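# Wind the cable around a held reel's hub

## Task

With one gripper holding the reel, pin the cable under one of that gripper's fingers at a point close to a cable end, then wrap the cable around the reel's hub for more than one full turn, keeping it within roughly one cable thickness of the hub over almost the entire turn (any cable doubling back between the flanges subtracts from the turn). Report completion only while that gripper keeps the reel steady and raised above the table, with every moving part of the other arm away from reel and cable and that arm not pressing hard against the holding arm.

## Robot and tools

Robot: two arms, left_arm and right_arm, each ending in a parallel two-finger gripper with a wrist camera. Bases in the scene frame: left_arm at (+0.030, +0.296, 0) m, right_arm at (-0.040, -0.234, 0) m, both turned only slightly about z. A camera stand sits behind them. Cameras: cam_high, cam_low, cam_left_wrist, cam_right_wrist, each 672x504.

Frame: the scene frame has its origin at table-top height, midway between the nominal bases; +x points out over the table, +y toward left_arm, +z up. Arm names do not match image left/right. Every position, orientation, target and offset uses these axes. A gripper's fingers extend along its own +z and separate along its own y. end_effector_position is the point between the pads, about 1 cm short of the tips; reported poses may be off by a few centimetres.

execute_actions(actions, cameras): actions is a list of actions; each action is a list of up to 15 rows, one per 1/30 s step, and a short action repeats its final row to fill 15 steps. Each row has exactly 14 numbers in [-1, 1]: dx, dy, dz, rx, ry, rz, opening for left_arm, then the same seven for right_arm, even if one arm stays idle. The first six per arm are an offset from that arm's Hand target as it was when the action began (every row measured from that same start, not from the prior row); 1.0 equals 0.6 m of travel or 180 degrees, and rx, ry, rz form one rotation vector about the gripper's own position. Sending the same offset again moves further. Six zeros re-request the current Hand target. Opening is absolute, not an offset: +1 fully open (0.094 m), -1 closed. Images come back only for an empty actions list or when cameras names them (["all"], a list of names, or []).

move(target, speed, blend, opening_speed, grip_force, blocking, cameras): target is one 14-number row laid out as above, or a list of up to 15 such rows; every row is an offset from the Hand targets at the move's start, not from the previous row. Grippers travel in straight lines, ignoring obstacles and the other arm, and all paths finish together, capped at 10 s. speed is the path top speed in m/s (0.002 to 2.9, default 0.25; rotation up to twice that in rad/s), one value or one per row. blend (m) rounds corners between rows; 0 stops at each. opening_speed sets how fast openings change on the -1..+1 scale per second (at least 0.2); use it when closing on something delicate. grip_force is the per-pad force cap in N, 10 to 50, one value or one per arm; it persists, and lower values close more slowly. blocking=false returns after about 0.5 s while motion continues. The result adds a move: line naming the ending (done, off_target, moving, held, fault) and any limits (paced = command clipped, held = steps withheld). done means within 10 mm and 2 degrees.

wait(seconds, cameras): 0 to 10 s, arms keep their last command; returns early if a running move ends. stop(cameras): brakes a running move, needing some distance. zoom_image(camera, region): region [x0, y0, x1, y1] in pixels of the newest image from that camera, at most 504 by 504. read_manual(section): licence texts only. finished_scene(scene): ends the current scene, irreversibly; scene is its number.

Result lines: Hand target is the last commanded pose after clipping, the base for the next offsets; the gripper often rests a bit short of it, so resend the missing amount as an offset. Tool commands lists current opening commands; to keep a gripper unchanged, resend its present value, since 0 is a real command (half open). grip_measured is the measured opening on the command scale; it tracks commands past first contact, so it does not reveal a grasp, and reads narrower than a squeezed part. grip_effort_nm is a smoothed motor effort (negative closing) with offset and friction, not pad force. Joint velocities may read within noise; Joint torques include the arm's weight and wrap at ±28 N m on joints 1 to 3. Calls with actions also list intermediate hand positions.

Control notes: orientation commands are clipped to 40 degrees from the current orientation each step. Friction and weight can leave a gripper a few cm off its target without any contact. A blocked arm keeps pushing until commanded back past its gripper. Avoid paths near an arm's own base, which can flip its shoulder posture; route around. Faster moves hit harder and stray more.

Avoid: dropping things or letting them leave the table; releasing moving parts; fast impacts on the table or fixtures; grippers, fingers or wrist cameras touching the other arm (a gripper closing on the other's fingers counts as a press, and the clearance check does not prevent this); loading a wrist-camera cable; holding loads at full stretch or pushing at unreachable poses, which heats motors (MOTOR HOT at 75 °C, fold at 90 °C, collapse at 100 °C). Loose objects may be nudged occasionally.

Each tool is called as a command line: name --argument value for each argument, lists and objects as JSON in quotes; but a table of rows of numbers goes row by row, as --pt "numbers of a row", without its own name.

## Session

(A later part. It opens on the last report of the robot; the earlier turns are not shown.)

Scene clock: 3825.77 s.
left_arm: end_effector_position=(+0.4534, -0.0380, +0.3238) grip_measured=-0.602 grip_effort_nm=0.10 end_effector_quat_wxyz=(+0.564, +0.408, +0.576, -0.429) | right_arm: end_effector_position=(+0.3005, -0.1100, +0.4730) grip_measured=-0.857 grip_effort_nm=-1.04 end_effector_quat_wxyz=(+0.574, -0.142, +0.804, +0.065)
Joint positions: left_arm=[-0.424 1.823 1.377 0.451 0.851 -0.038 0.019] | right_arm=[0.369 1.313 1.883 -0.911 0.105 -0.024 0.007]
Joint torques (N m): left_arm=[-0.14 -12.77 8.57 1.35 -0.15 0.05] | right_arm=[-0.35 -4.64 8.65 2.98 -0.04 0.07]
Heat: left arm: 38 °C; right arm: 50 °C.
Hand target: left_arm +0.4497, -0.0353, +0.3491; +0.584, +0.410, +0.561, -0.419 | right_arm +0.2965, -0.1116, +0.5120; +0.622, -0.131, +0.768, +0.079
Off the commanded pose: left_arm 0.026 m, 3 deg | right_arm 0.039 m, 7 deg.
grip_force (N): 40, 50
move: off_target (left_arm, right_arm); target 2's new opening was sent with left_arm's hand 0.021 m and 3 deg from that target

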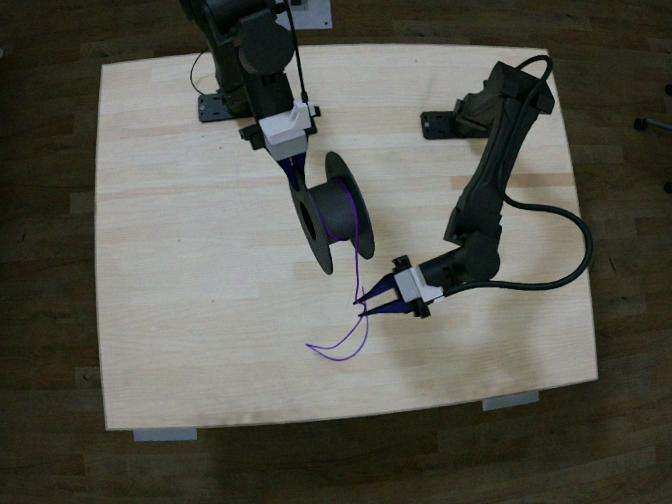

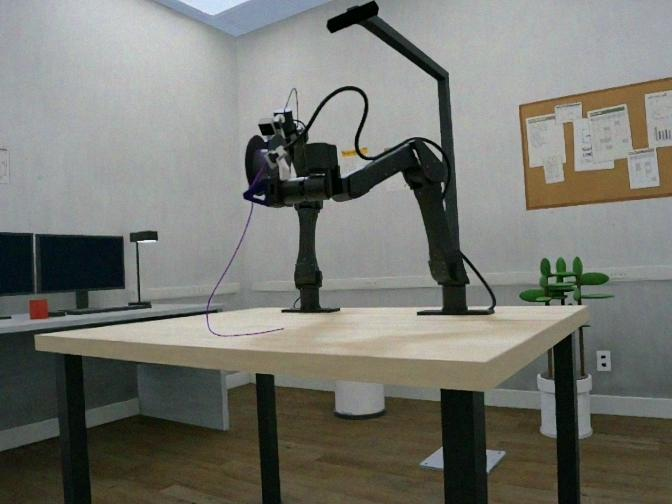

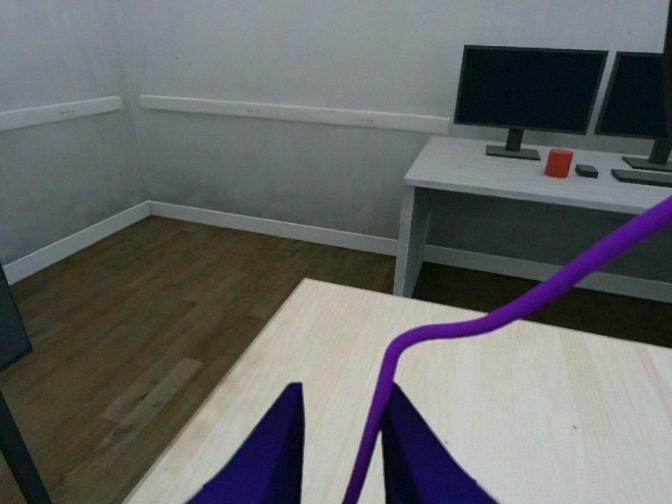

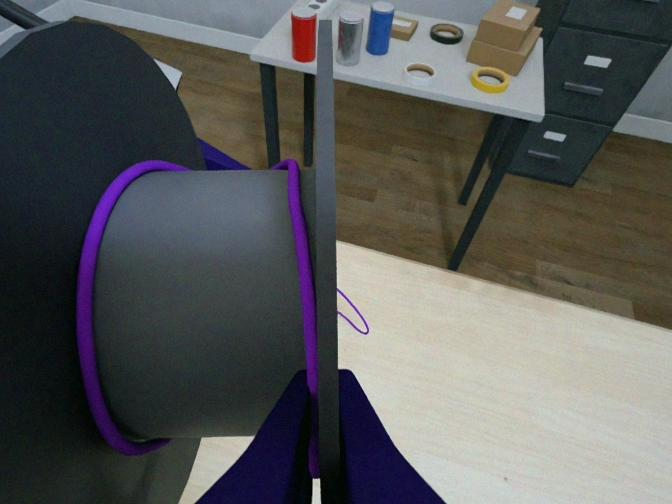

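move --pt "0.01 0.03 0 0 0 0 -0.3 0 0 0 0 0 0 -1" --pt "-0.013 0.206 -0.02 0 0 0 -0.3 0 0 0 0 0 0 -1" --speed 0.12 --blend '[0.01,0]' --cameras '["all"]'

Scene clock: 3836.27 s.
left_arm: end_effector_position=(+0.4537, +0.0875, +0.3213) grip_measured=-0.302 grip_effort_nm=0.09 end_effector_quat_wxyz=(+0.571, +0.399, +0.578, -0.425) | right_arm: end_effector_position=(+0.3005, -0.1099, +0.4731) grip_measured=-0.857 grip_effort_nm=-1.04 end_effector_quat_wxyz=(+0.574, -0.142, +0.804, +0.065)
Joint positions: left_arm=[-0.113 1.698 1.201 0.528 1.139 -0.066 0.033] | right_arm=[0.369 1.313 1.883 -0.91 0.105 -0.024 0.007]
Joint torques (N m): left_arm=[-0.05 -12.07 5.48 1.46 0.01 0] | right_arm=[-0.38 -4.63 8.64 2.99 -0.04 0.08]
Heat: left arm: 37 °C; right arm: 51 °C.
Hand target: left_arm +0.4418, +0.0882, +0.3371; +0.584, +0.410, +0.561, -0.419 | right_arm +0.2964, -0.1116, +0.5120; +0.622, -0.131, +0.768, +0.079
Off the commanded pose: left_arm 0.020 m, 3 deg | right_arm 0.039 m, 7 deg.
grip_force (N): 40, 50
move: off_target (left_arm, right_arm); blend cut to 0.0095 m at target 1

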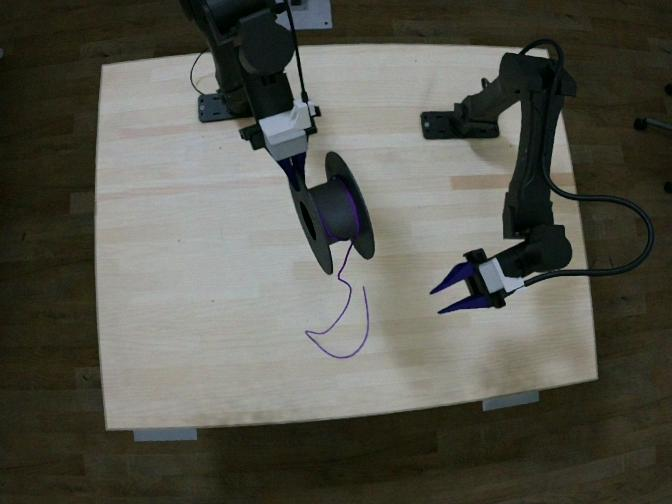

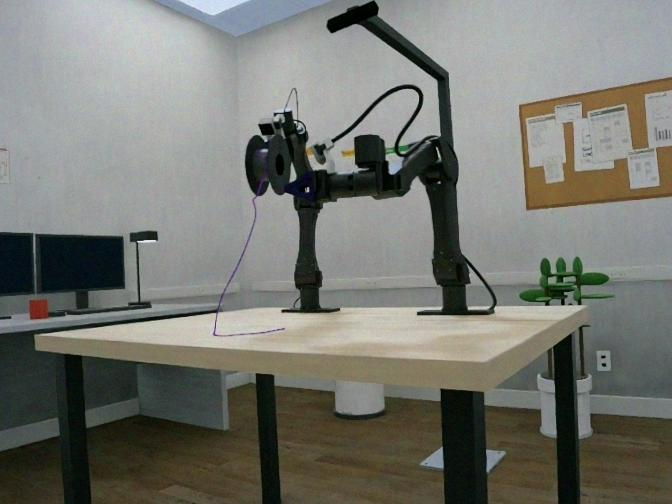

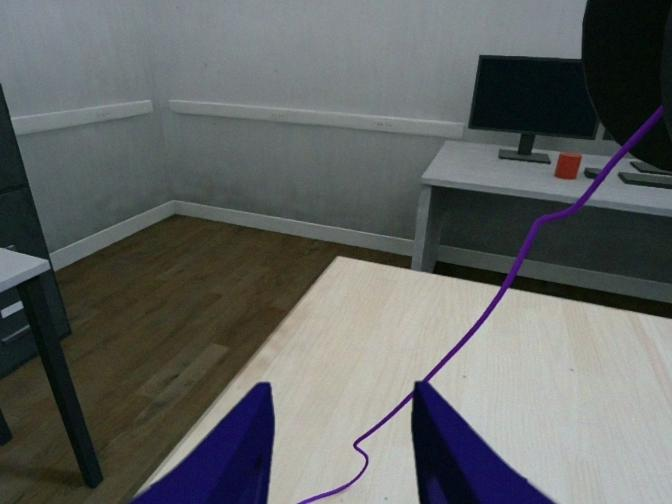

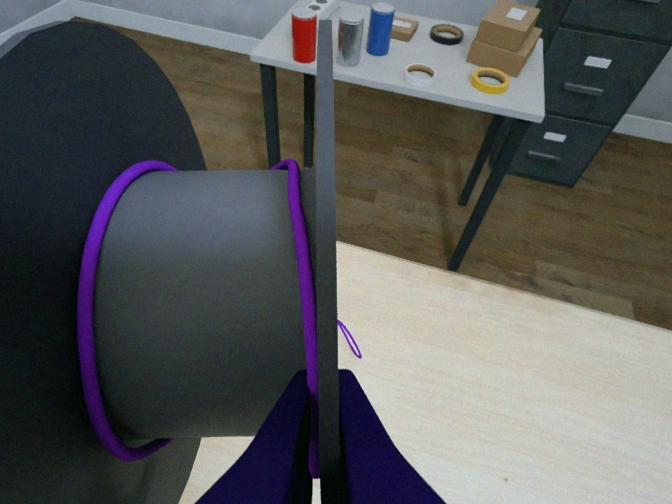

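zoom_image --camera "cam_right_wrist" --region '[40, 130, 340, 500]'

zoom_image --camera "cam_low" --region '[220, 100, 320, 220]'

zoom_image --camera "cam_high" --region '[270, 130, 400, 300]'

Scaled by 1.362.

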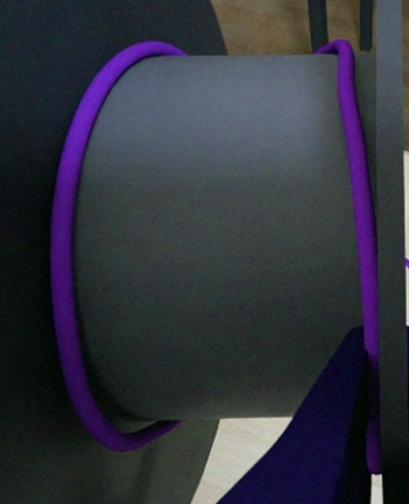

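Scaled by 4.200.

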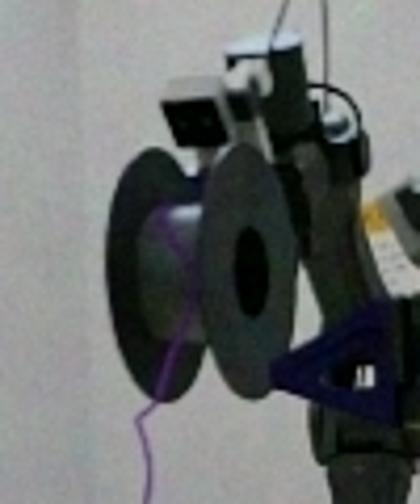

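Scaled by 2.965.

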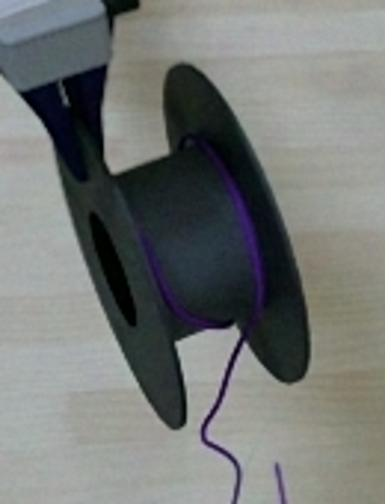

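move --target '[0.01,-0.275,-0.385,0,0,0,0.0,0,0,0,0,0,0,-1]' --speed 0.2 --cameras '["all"]'

Scene clock: 3921.40 s.
left_arm: end_effector_position=(+0.4410, -0.0755, +0.1048) grip_measured=-0.002 grip_effort_nm=0.10 end_effector_quat_wxyz=(+0.567, +0.412, +0.572, -0.427) | right_arm: end_effector_position=(+0.3005, -0.1099, +0.4732) grip_measured=-0.857 grip_effort_nm=-1.04 end_effector_quat_wxyz=(+0.574, -0.142, +0.804, +0.065)
Joint positions: left_arm=[-0.519 2.315 1.092 1.231 0.76 -0.027 0.047] | right_arm=[0.369 1.313 1.883 -0.91 0.105 -0.024 0.007]
Joint torques (N m): left_arm=[0.02 -9.37 6.58 1.81 -0.13 0.03] | right_arm=[-0.42 -4.64 8.64 2.99 -0.05 0.06]
Heat: left arm: 37 °C; right arm: 54 °C.
Hand target: left_arm +0.4479, -0.0767, +0.1060; +0.584, +0.410, +0.561, -0.419 | right_arm +0.2965, -0.1116, +0.5121; +0.622, -0.131, +0.768, +0.079
Off the commanded pose: left_arm 0.007 m, 3 deg | right_arm 0.039 m, 7 deg.
grip_force (N): 40, 50
move: off_target (left_arm, right_arm)

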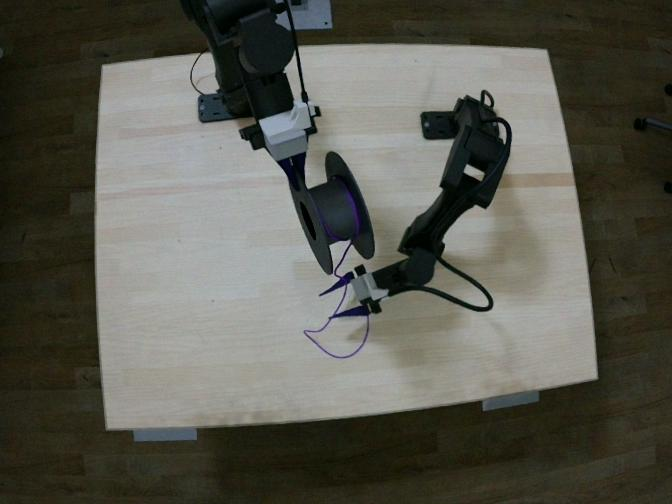

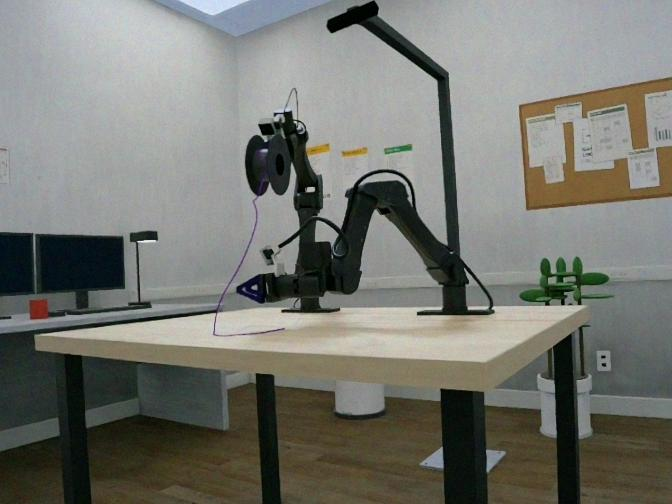

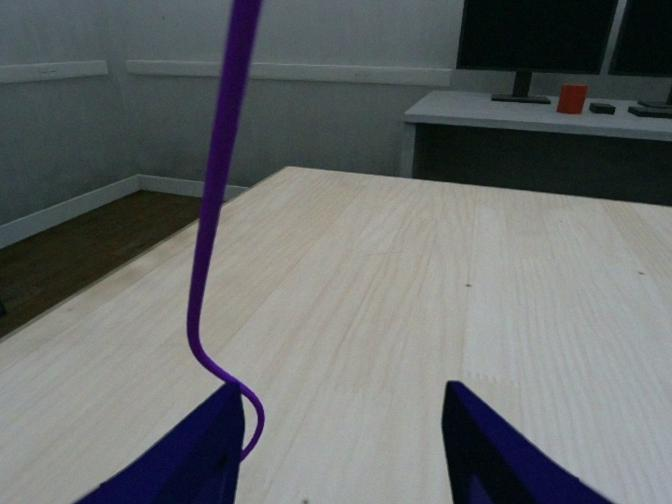

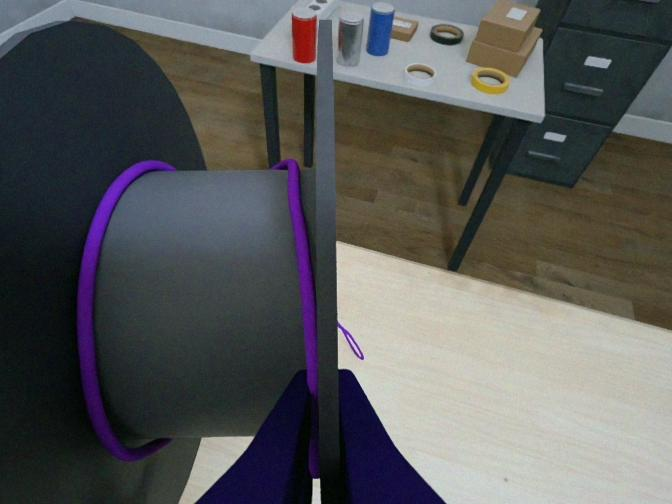

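zoom_image --camera "cam_left_wrist" --region '[150, 0, 350, 250]'

zoom_image --camera "cam_left_wrist" --region '[150, 240, 350, 490]'

Scaled by 2.016.

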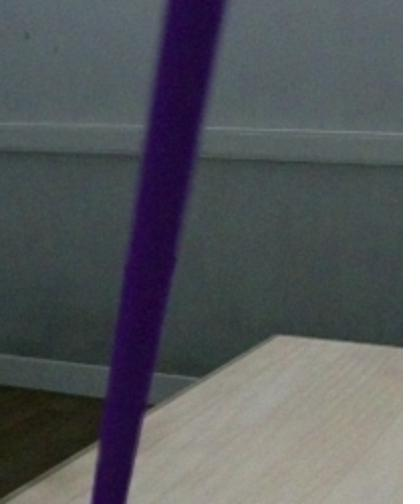

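Scaled by 2.016.

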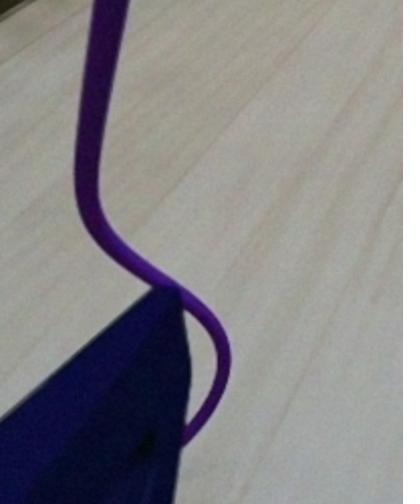

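move --pt "0.0667 0.0207 -0.0183 0 0 0 0.0 0 0 0 0 0 0 -1" --pt "0.09 -0.0542 -0.0183 0 0 0 0.0 0 0 0 0 0 0 -1" --speed 0.12 --cameras '["cam_left_wrist","cam_low","cam_high"]'

Scene clock: 3980.00 s.
left_arm: end_effector_position=(+0.4939, -0.1083, +0.1088) grip_measured=-0.002 grip_effort_nm=0.10 end_effector_quat_wxyz=(+0.586, +0.415, +0.551, -0.425) | right_arm: end_effector_position=(+0.3005, -0.1099, +0.4732) grip_measured=-0.857 grip_effort_nm=-1.04 end_effector_quat_wxyz=(+0.574, -0.142, +0.804, +0.065)
Joint positions: left_arm=[-0.524 2.486 1.427 1.126 0.756 -0.027 0.047] | right_arm=[0.369 1.313 1.883 -0.91 0.105 -0.024 0.007]
Joint torques (N m): left_arm=[0.14 -10.58 7.51 1.36 -0.16 0.02] | right_arm=[-0.36 -4.67 8.61 2.99 -0.03 0.05]
Heat: left arm: 38 °C; right arm: 55 °C.
Hand target: left_arm +0.5019, -0.1092, +0.0952; +0.584, +0.410, +0.561, -0.419 | right_arm +0.2965, -0.1116, +0.5120; +0.622, -0.131, +0.768, +0.079
Off the commanded pose: left_arm 0.016 m, 1 deg | right_arm 0.039 m, 7 deg.
grip_force (N): 40, 50
move: off_target (left_arm, right_arm)
Images, in order (width x height): cam_high 672x504, cam_low 672x504, cam_left_wrist 672x504.

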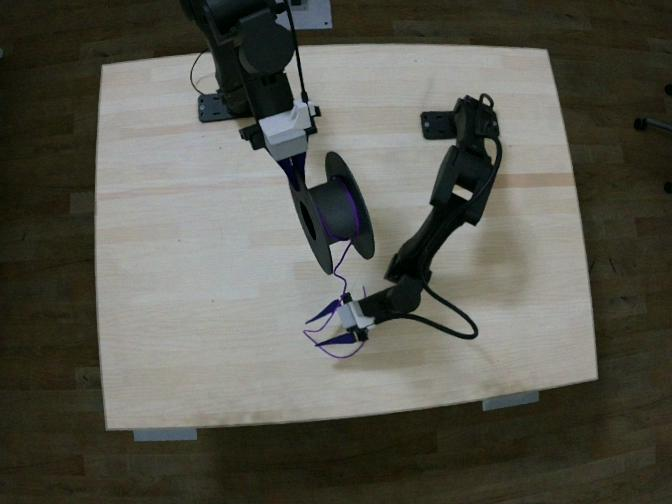

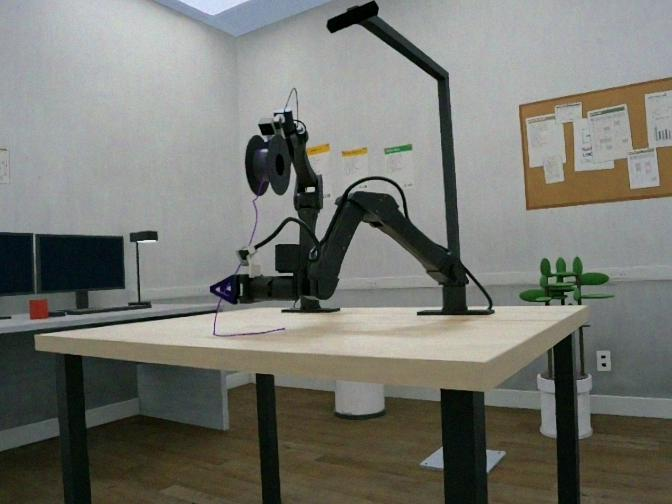

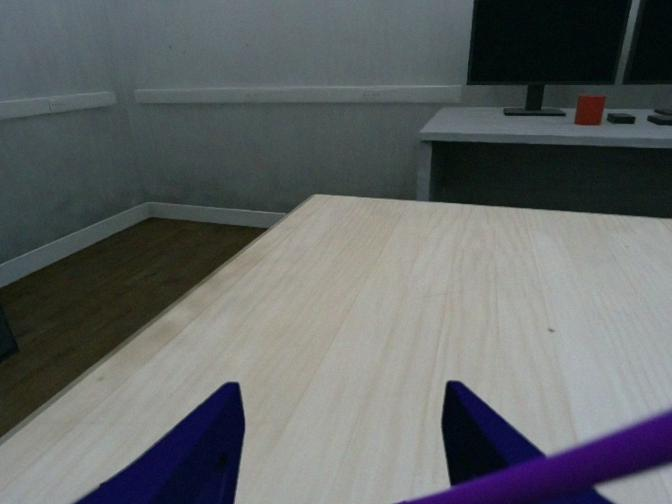

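move --pt "-0.006 0.0192 0.0 0 0 0 0.0 0 0 0 0 0 0 -1" --pt "-0.006 0.0192 0.0 0 0 0 -1.0 0 0 0 0 0 0 -1" --speed 0.1 --cameras '["cam_left_wrist","cam_low","cam_right_wrist"]'

Scene clock: 3994.03 s.
left_arm: end_effector_position=(+0.4996, -0.1017, +0.1088) grip_measured=-0.943 grip_effort_nm=-0.80 end_effector_quat_wxyz=(+0.589, +0.411, +0.554, -0.421) | right_arm: end_effector_position=(+0.3005, -0.1099, +0.4732) grip_measured=-0.857 grip_effort_nm=-1.04 end_effector_quat_wxyz=(+0.574, -0.142, +0.804, +0.065)
Joint positions: left_arm=[-0.51 2.486 1.427 1.126 0.756 -0.027 0.003] | right_arm=[0.369 1.313 1.883 -0.91 0.105 -0.024 0.007]
Joint torques (N m): left_arm=[0.4 -12.11 3.9 1.57 -0.03 0.01] | right_arm=[-0.35 -4.63 8.61 2.97 -0.03 0.05]
Heat: left arm: 38 °C; right arm: 55 °C.
Hand target: left_arm +0.4983, -0.0977, +0.0953; +0.585, +0.410, +0.561, -0.419 | right_arm +0.2965, -0.1116, +0.5120; +0.622, -0.131, +0.768, +0.079
Off the commanded pose: left_arm 0.014 m, 1 deg | right_arm 0.039 m, 7 deg.
grip_force (N): 40, 50
move: off_target (left_arm, right_arm); target 2's new opening was sent with left_arm's hand 0.014 m and 1 deg from that target
Images, in order (width x height): cam_low 672x504, cam_left_wrist 672x504, cam_right_wrist 672x504.

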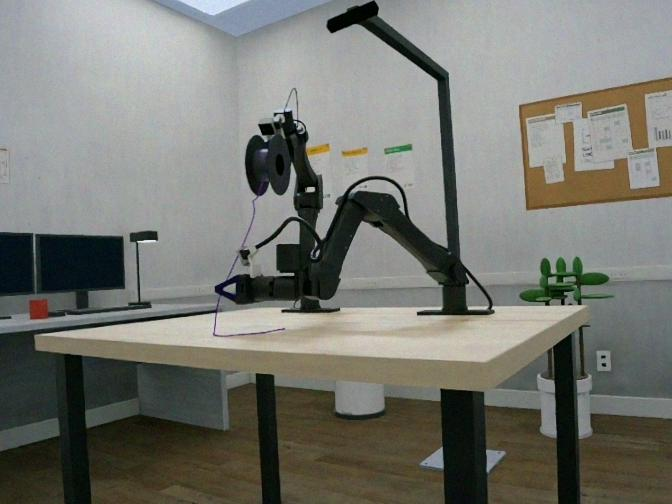

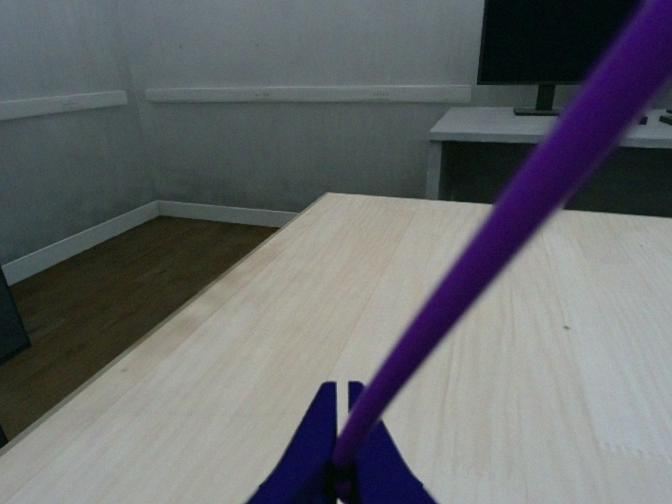

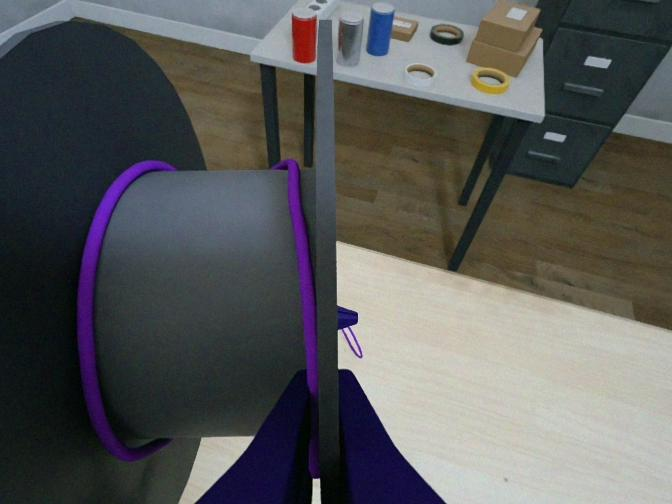

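move --pt "-0.3207 0.0362 0.0678 0 0 0 -1 0 0 0 0 0 0 -1" --pt "-0.5273 -0.0292 0.1678 0 0 0 -1 0 0 0 0 0 0 -1" --pt "-0.6168 -0.0223 0.3845 0 0 0 -1 0 0 0 0 0 0 -1" --pt "-0.6763 0.0552 0.4678 0 0 0 -1 0 0 0 0 0 0 -1" --pt "-0.7265 0.0478 0.6512 -0.0159 -0.0052 0 -1 0 0 0 0 0 0 -1" --pt "-0.6575 0.0785 0.7728 -0.0581 -0.0189 0 -1 0 0 0 0 0 0 -1" --speed 0.18 --blend '[0.05,0.05,0.03,0.02,0.03,0]' --cameras '["all"]'

Scene clock: 4032.20 s.
left_arm: end_effector_position=(+0.1085, -0.0567, +0.5343) grip_measured=-0.945 grip_effort_nm=-0.85 end_effector_quat_wxyz=(+0.626, +0.378, +0.525, -0.435) | right_arm: end_effector_position=(+0.2970, -0.1064, +0.4848) grip_measured=-0.857 grip_effort_nm=-1.04 end_effector_quat_wxyz=(+0.587, -0.146, +0.792, +0.080)
Joint positions: left_arm=[-1.481 1.118 1.452 -0.165 -0.238 0.058 0.003] | right_arm=[0.368 1.306 1.895 -0.892 0.078 -0.023 0.007]
Joint torques (N m): left_arm=[0.2 -2.29 9.47 1.74 0.26 -0.02] | right_arm=[-0.2 -3.43 7.98 2.81 0.2 0.05]
Heat: left arm: 39 °C; right arm: 55 °C.
Hand target: left_arm +0.1039, -0.0507, +0.5590; +0.636, +0.367, +0.502, -0.456 | right_arm +0.2965, -0.1116, +0.5120; +0.622, -0.131, +0.768, +0.079
Off the commanded pose: left_arm 0.026 m, 4 deg | right_arm 0.028 m, 5 deg.
grip_force (N): 40, 50
move: off_target (left_arm, right_arm)

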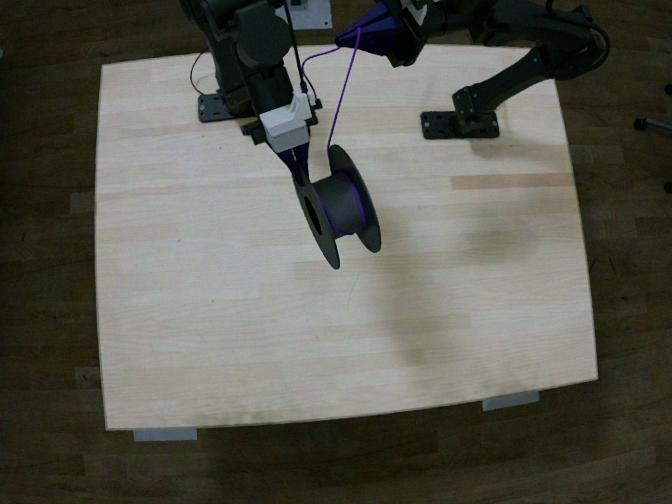

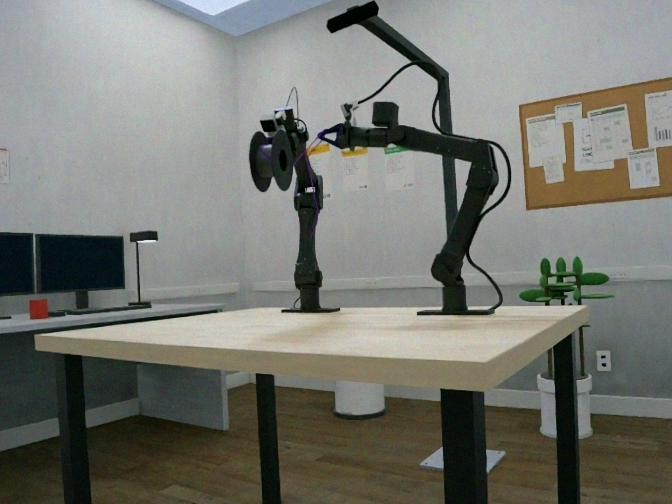

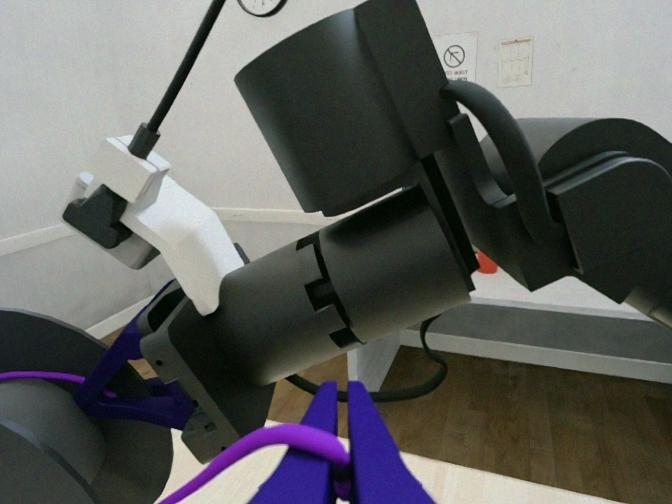

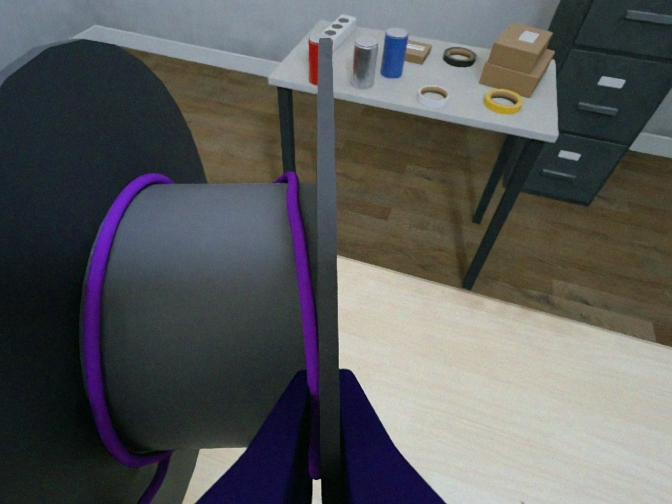

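move --pt "0.1143 0.0328 0.0243 0 0 0 -1 0 0 0 0 0 0 -1" --pt "0.2132 0.0553 0.063 -0.0159 -0.0052 0 -1 0 0 0 0 0 0 -1" --pt "0.3135 0.0695 0.0677 -0.0211 -0.0069 0 -1 0 0 0 0 0 0 -1" --speed 0.13 --blend '[0.03,0.03,0]' --cameras '["all"]'

Scene clock: 4051.37 s.
left_arm: end_effector_position=(+0.2879, -0.0197, +0.5654) grip_measured=-0.945 grip_effort_nm=-0.85 end_effector_quat_wxyz=(+0.607, +0.366, +0.515, -0.482) | right_arm: end_effector_position=(+0.3009, -0.1061, +0.4984) grip_measured=-0.857 grip_effort_nm=-1.04 end_effector_quat_wxyz=(+0.609, -0.135, +0.777, +0.085)
Joint positions: left_arm=[-0.622 1.388 1.703 -0.056 0.659 -0.214 0.003] | right_arm=[0.368 1.306 1.895 -0.835 0.084 -0.013 0.007]
Joint torques (N m): left_arm=[1.44 -4.36 9.76 2 -0.42 -0.02] | right_arm=[-0.25 -3.11 8.31 2.18 0.13 -0.04]
Heat: left arm: 40 °C; right arm: 52 °C.
Hand target: left_arm +0.2921, -0.0088, +0.5997; +0.653, +0.351, +0.480, -0.469 | right_arm +0.2965, -0.1117, +0.5120; +0.622, -0.131, +0.768, +0.079
Off the commanded pose: left_arm 0.036 m, 7 deg | right_arm 0.015 m, 2 deg.
grip_force (N): 40, 50
move: off_target (left_arm, right_arm)

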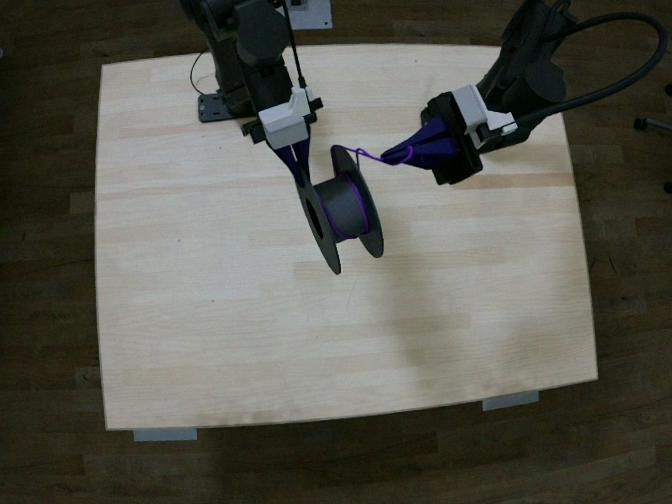

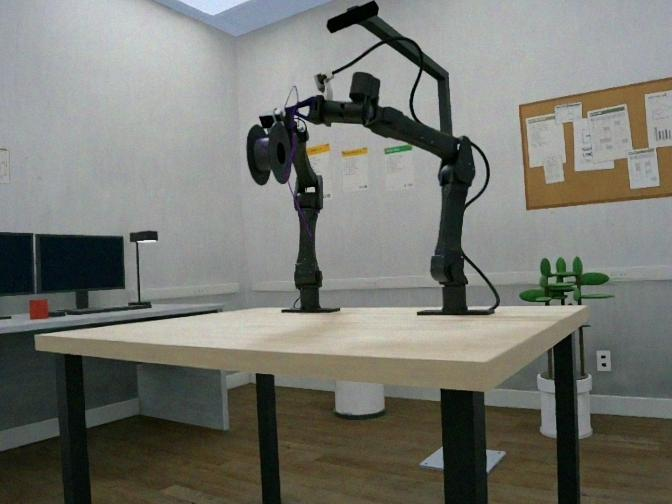

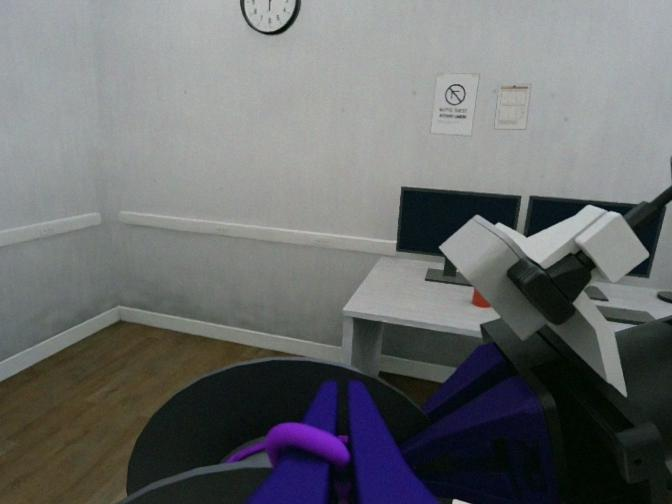

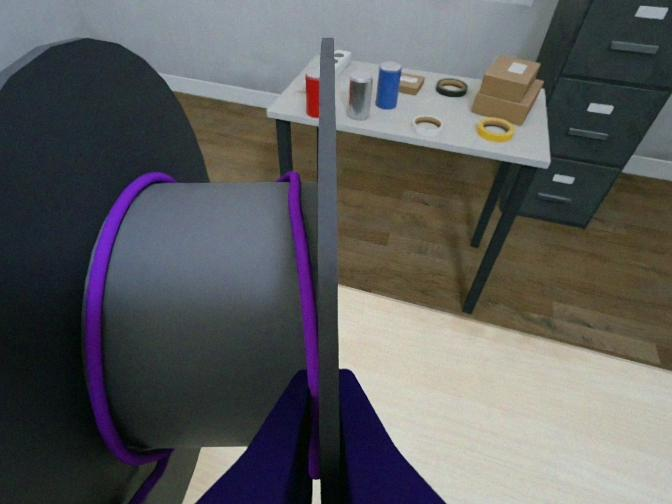

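zoom_image --camera "cam_left_wrist" --region '[100, 330, 480, 504]'

zoom_image --camera "cam_high" --region '[290, 110, 450, 290]'

zoom_image --camera "cam_low" --region '[230, 80, 350, 260]'

zoom_image --camera "cam_right_wrist" --region '[40, 300, 340, 504]'

Scaled by 1.326.

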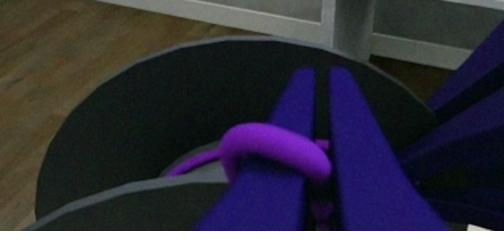

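Scaled by 2.800.

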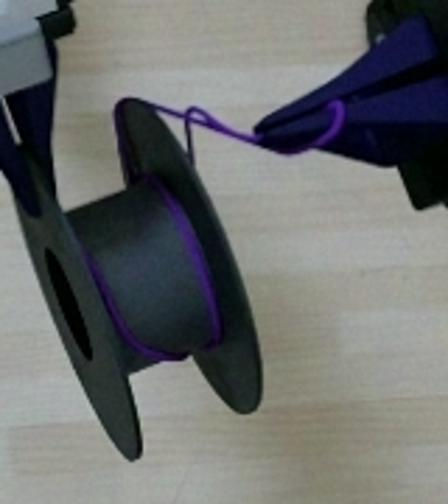

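Scaled by 2.800.

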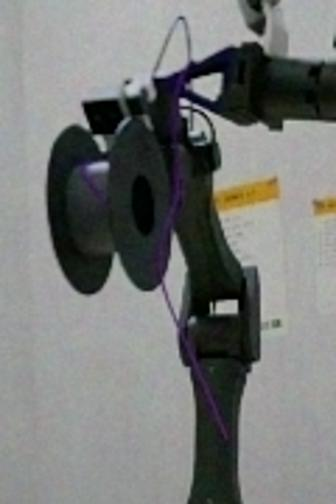

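Scaled by 1.680.

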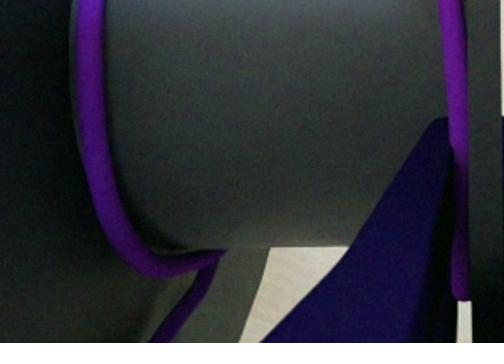

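move --pt "-0.1772 -0.03 -0.0362 0.0264 0.0086 0 -1 0 0 0 0 0 0 -1" --pt "-0.2885 -0.0652 -0.0695 0.0317 0.0103 0 -1 0 0 0 0 0 0 -1" --pt "-0.352 -0.0852 -0.2028 0.0634 0.0206 0 -1 0 0 0 0 0 0 -1" --pt "-0.3152 -0.091 -0.3528 0.0793 0.0258 0 -1 0 0 0 0 0 0 -1" --pt "-0.2373 -0.1715 -0.4528 0.0793 0.0258 0 -1 0 0 0 0 0 0 -1" --pt "-0.137 -0.1572 -0.6195 0.0793 0.0258 0 -1 0 0 0 0 0 0 -1" --pt "0.0538 -0.097 -0.7362 0.0793 0.0258 0 -1 0 0 0 0 0 0 -1" --pt "0.2605 -0.0318 -0.6528 0.0793 0.0258 0 -1 0 0 0 0 0 0 -1" --speed 0.17 --blend '[0.02,0.03,0.03,0.03,0.03,0.05,0.05,0]' --cameras '["all"]'

Scene clock: 4088.63 s.
left_arm: end_effector_position=(+0.4433, -0.0242, +0.2142) grip_measured=-0.945 grip_effort_nm=-0.85 end_effector_quat_wxyz=(+0.590, +0.408, +0.558, -0.417) | right_arm: end_effector_position=(+0.2981, -0.1082, +0.4863) grip_measured=-0.857 grip_effort_nm=-1.03 end_effector_quat_wxyz=(+0.590, -0.140, +0.791, +0.077)
Joint positions: left_arm=[-0.408 1.965 1.033 0.998 0.847 -0.033 0.003] | right_arm=[0.368 1.306 1.895 -0.886 0.089 -0.018 0.007]
Joint torques (N m): left_arm=[-0.18 -7.66 7.98 1.27 0.01 0] | right_arm=[-0.27 -3.45 8.06 2.73 0.1 0]
Heat: left arm: 42 °C; right arm: 49 °C.
Hand target: left_arm +0.4483, -0.0280, +0.2079; +0.584, +0.410, +0.561, -0.419 | right_arm +0.2965, -0.1116, +0.5120; +0.622, -0.131, +0.768, +0.079
Off the commanded pose: left_arm 0.009 m, 1 deg | right_arm 0.026 m, 5 deg.
grip_force (N): 40, 50
move: off_target (right_arm)

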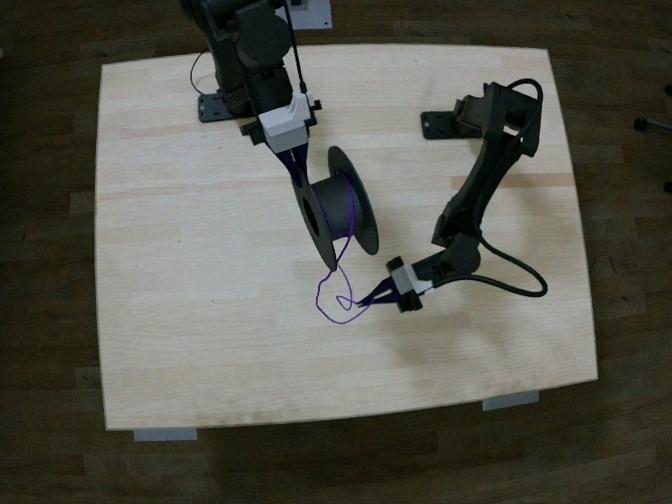

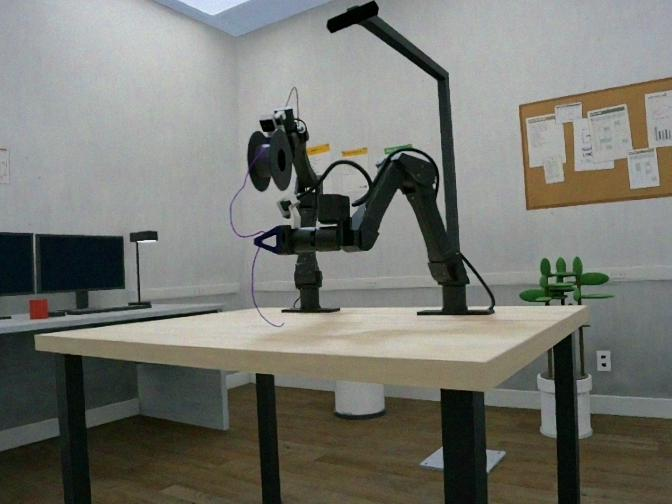

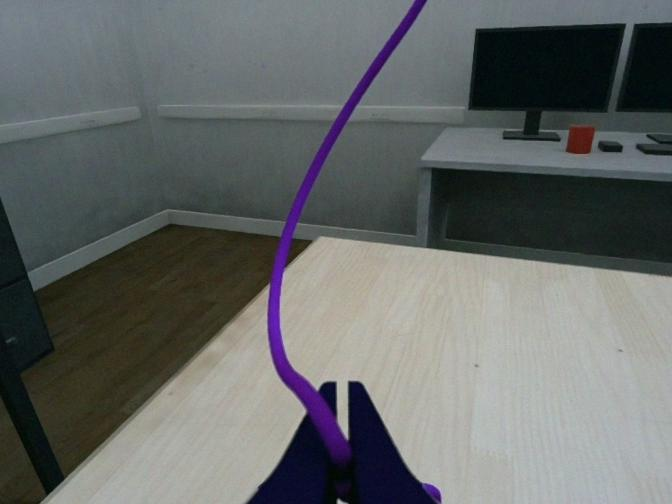

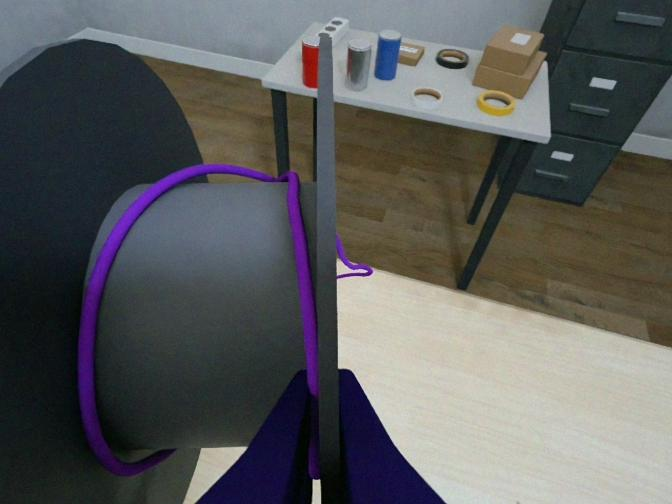

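move --target '[-0.0792,-0.0265,-0.1783,0,0,0,-1,0,0,0,0,0,0,-1]' --speed 0.12 --cameras '["all"]'

Scene clock: 4140.97 s.
left_arm: end_effector_position=(+0.4012, -0.0441, +0.1049) grip_measured=-0.945 grip_effort_nm=-0.85 end_effector_quat_wxyz=(+0.572, +0.412, +0.568, -0.425) | right_arm: end_effector_position=(+0.2979, -0.1083, +0.4856) grip_measured=-0.857 grip_effort_nm=-1.04 end_effector_quat_wxyz=(+0.589, -0.140, +0.792, +0.077)
Joint positions: left_arm=[-0.498 2.222 0.855 1.389 0.776 -0.027 0.003] | right_arm=[0.368 1.306 1.895 -0.888 0.089 -0.018 0.007]
Joint torques (N m): left_arm=[-0.42 -7.99 3.4 1.94 -0.19 0.03] | right_arm=[-0.24 -3.47 8.03 2.75 0.1 0.01]
Heat: left arm: 39 °C; right arm: 52 °C.
Hand target: left_arm +0.4007, -0.0440, +0.1009; +0.584, +0.410, +0.561, -0.419 | right_arm +0.2965, -0.1116, +0.5120; +0.622, -0.131, +0.768, +0.079
Off the commanded pose: left_arm 0.004 m, 2 deg | right_arm 0.027 m, 5 deg.
grip_force (N): 40, 50
move: off_target (right_arm)

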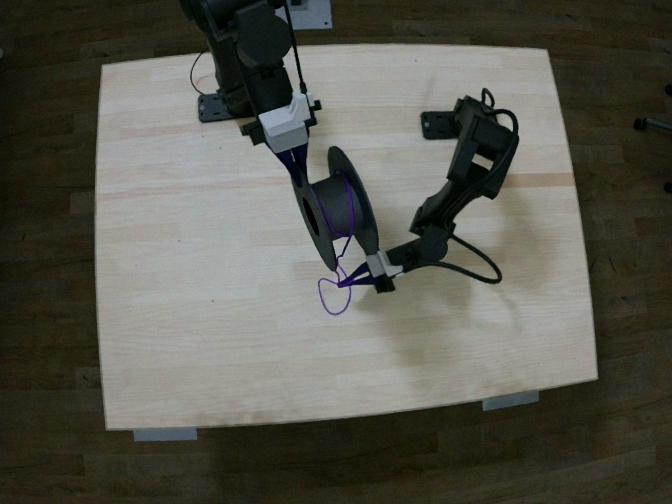

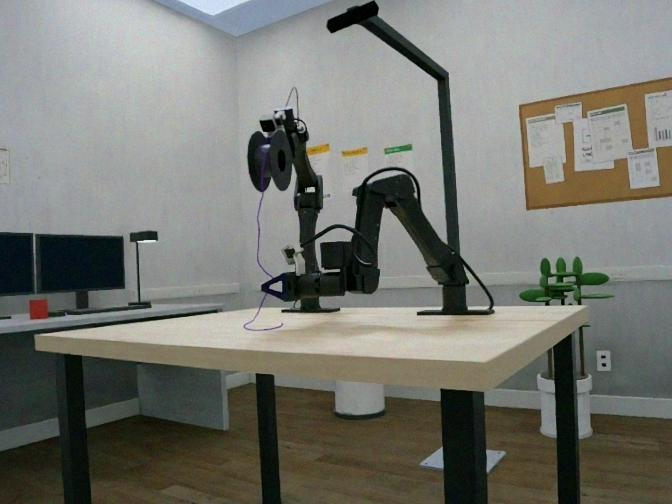

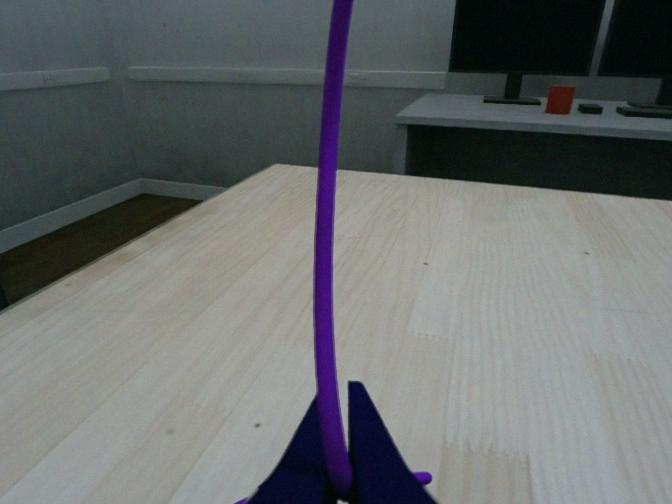

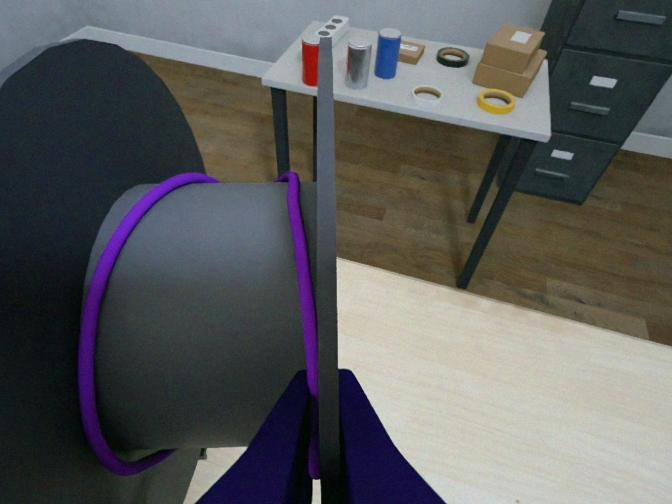

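move --target '[0.1,0.032,-0.012,0,0,0,-1,0,0,0,0,0,0,-1]' --speed 0.08 --cameras '["cam_right_wrist","cam_low","cam_left_wrist"]'

Scene clock: 4147.90 s.
left_arm: end_effector_position=(+0.4566, -0.0243, +0.1040) grip_measured=-0.945 grip_effort_nm=-0.85 end_effector_quat_wxyz=(+0.589, +0.412, +0.556, -0.417) | right_arm: end_effector_position=(+0.2977, -0.1084, +0.4850) grip_measured=-0.857 grip_effort_nm=-1.04 end_effector_quat_wxyz=(+0.588, -0.140, +0.793, +0.076)
Joint positions: left_arm=[-0.393 2.332 1.047 1.35 0.867 -0.029 0.003] | right_arm=[0.368 1.306 1.895 -0.891 0.089 -0.018 0.007]
Joint torques (N m): left_arm=[0.28 -8.75 6.04 1.4 -0.01 -0.05] | right_arm=[-0.23 -3.48 8.06 2.8 0.11 -0.01]
Heat: left arm: 40 °C; right arm: 51 °C.
Hand target: left_arm +0.4607, -0.0247, +0.0937; +0.584, +0.410, +0.561, -0.419 | right_arm +0.2965, -0.1116, +0.5120; +0.622, -0.131, +0.768, +0.079
Off the commanded pose: left_arm 0.011 m, 1 deg | right_arm 0.027 m, 5 deg.
grip_force (N): 40, 50
move: off_target (left_arm, right_arm)
Images, in order (width x height): cam_low 672x504, cam_left_wrist 672x504, cam_right_wrist 672x504.

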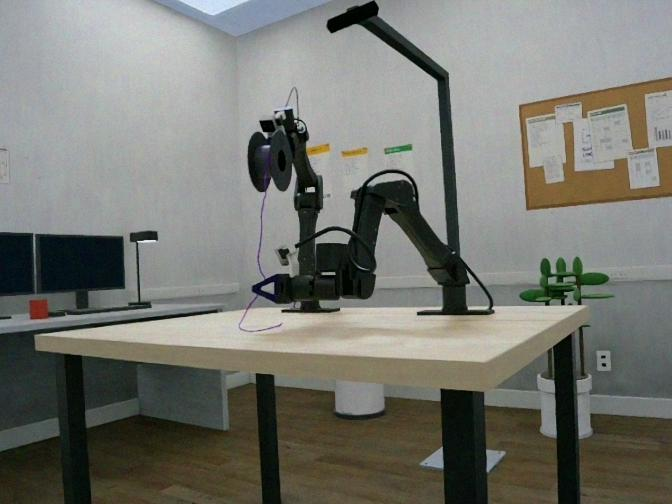

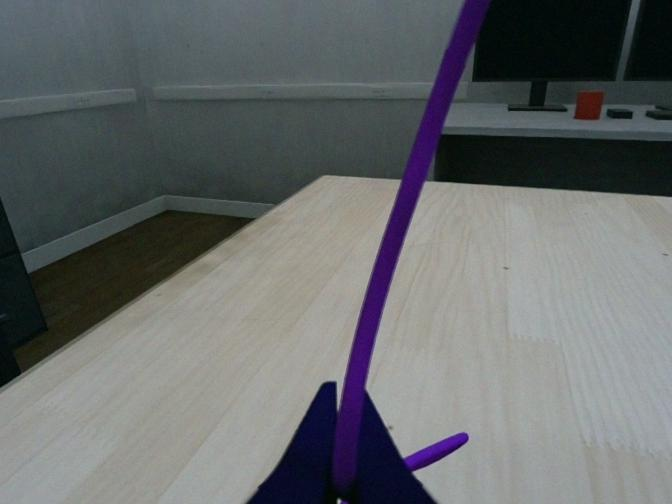

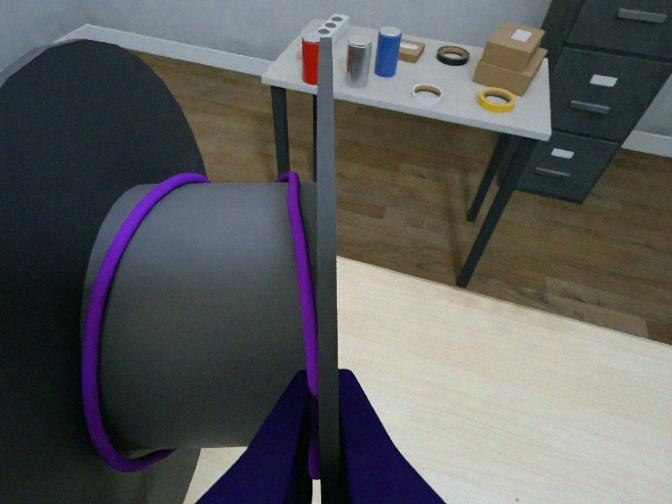

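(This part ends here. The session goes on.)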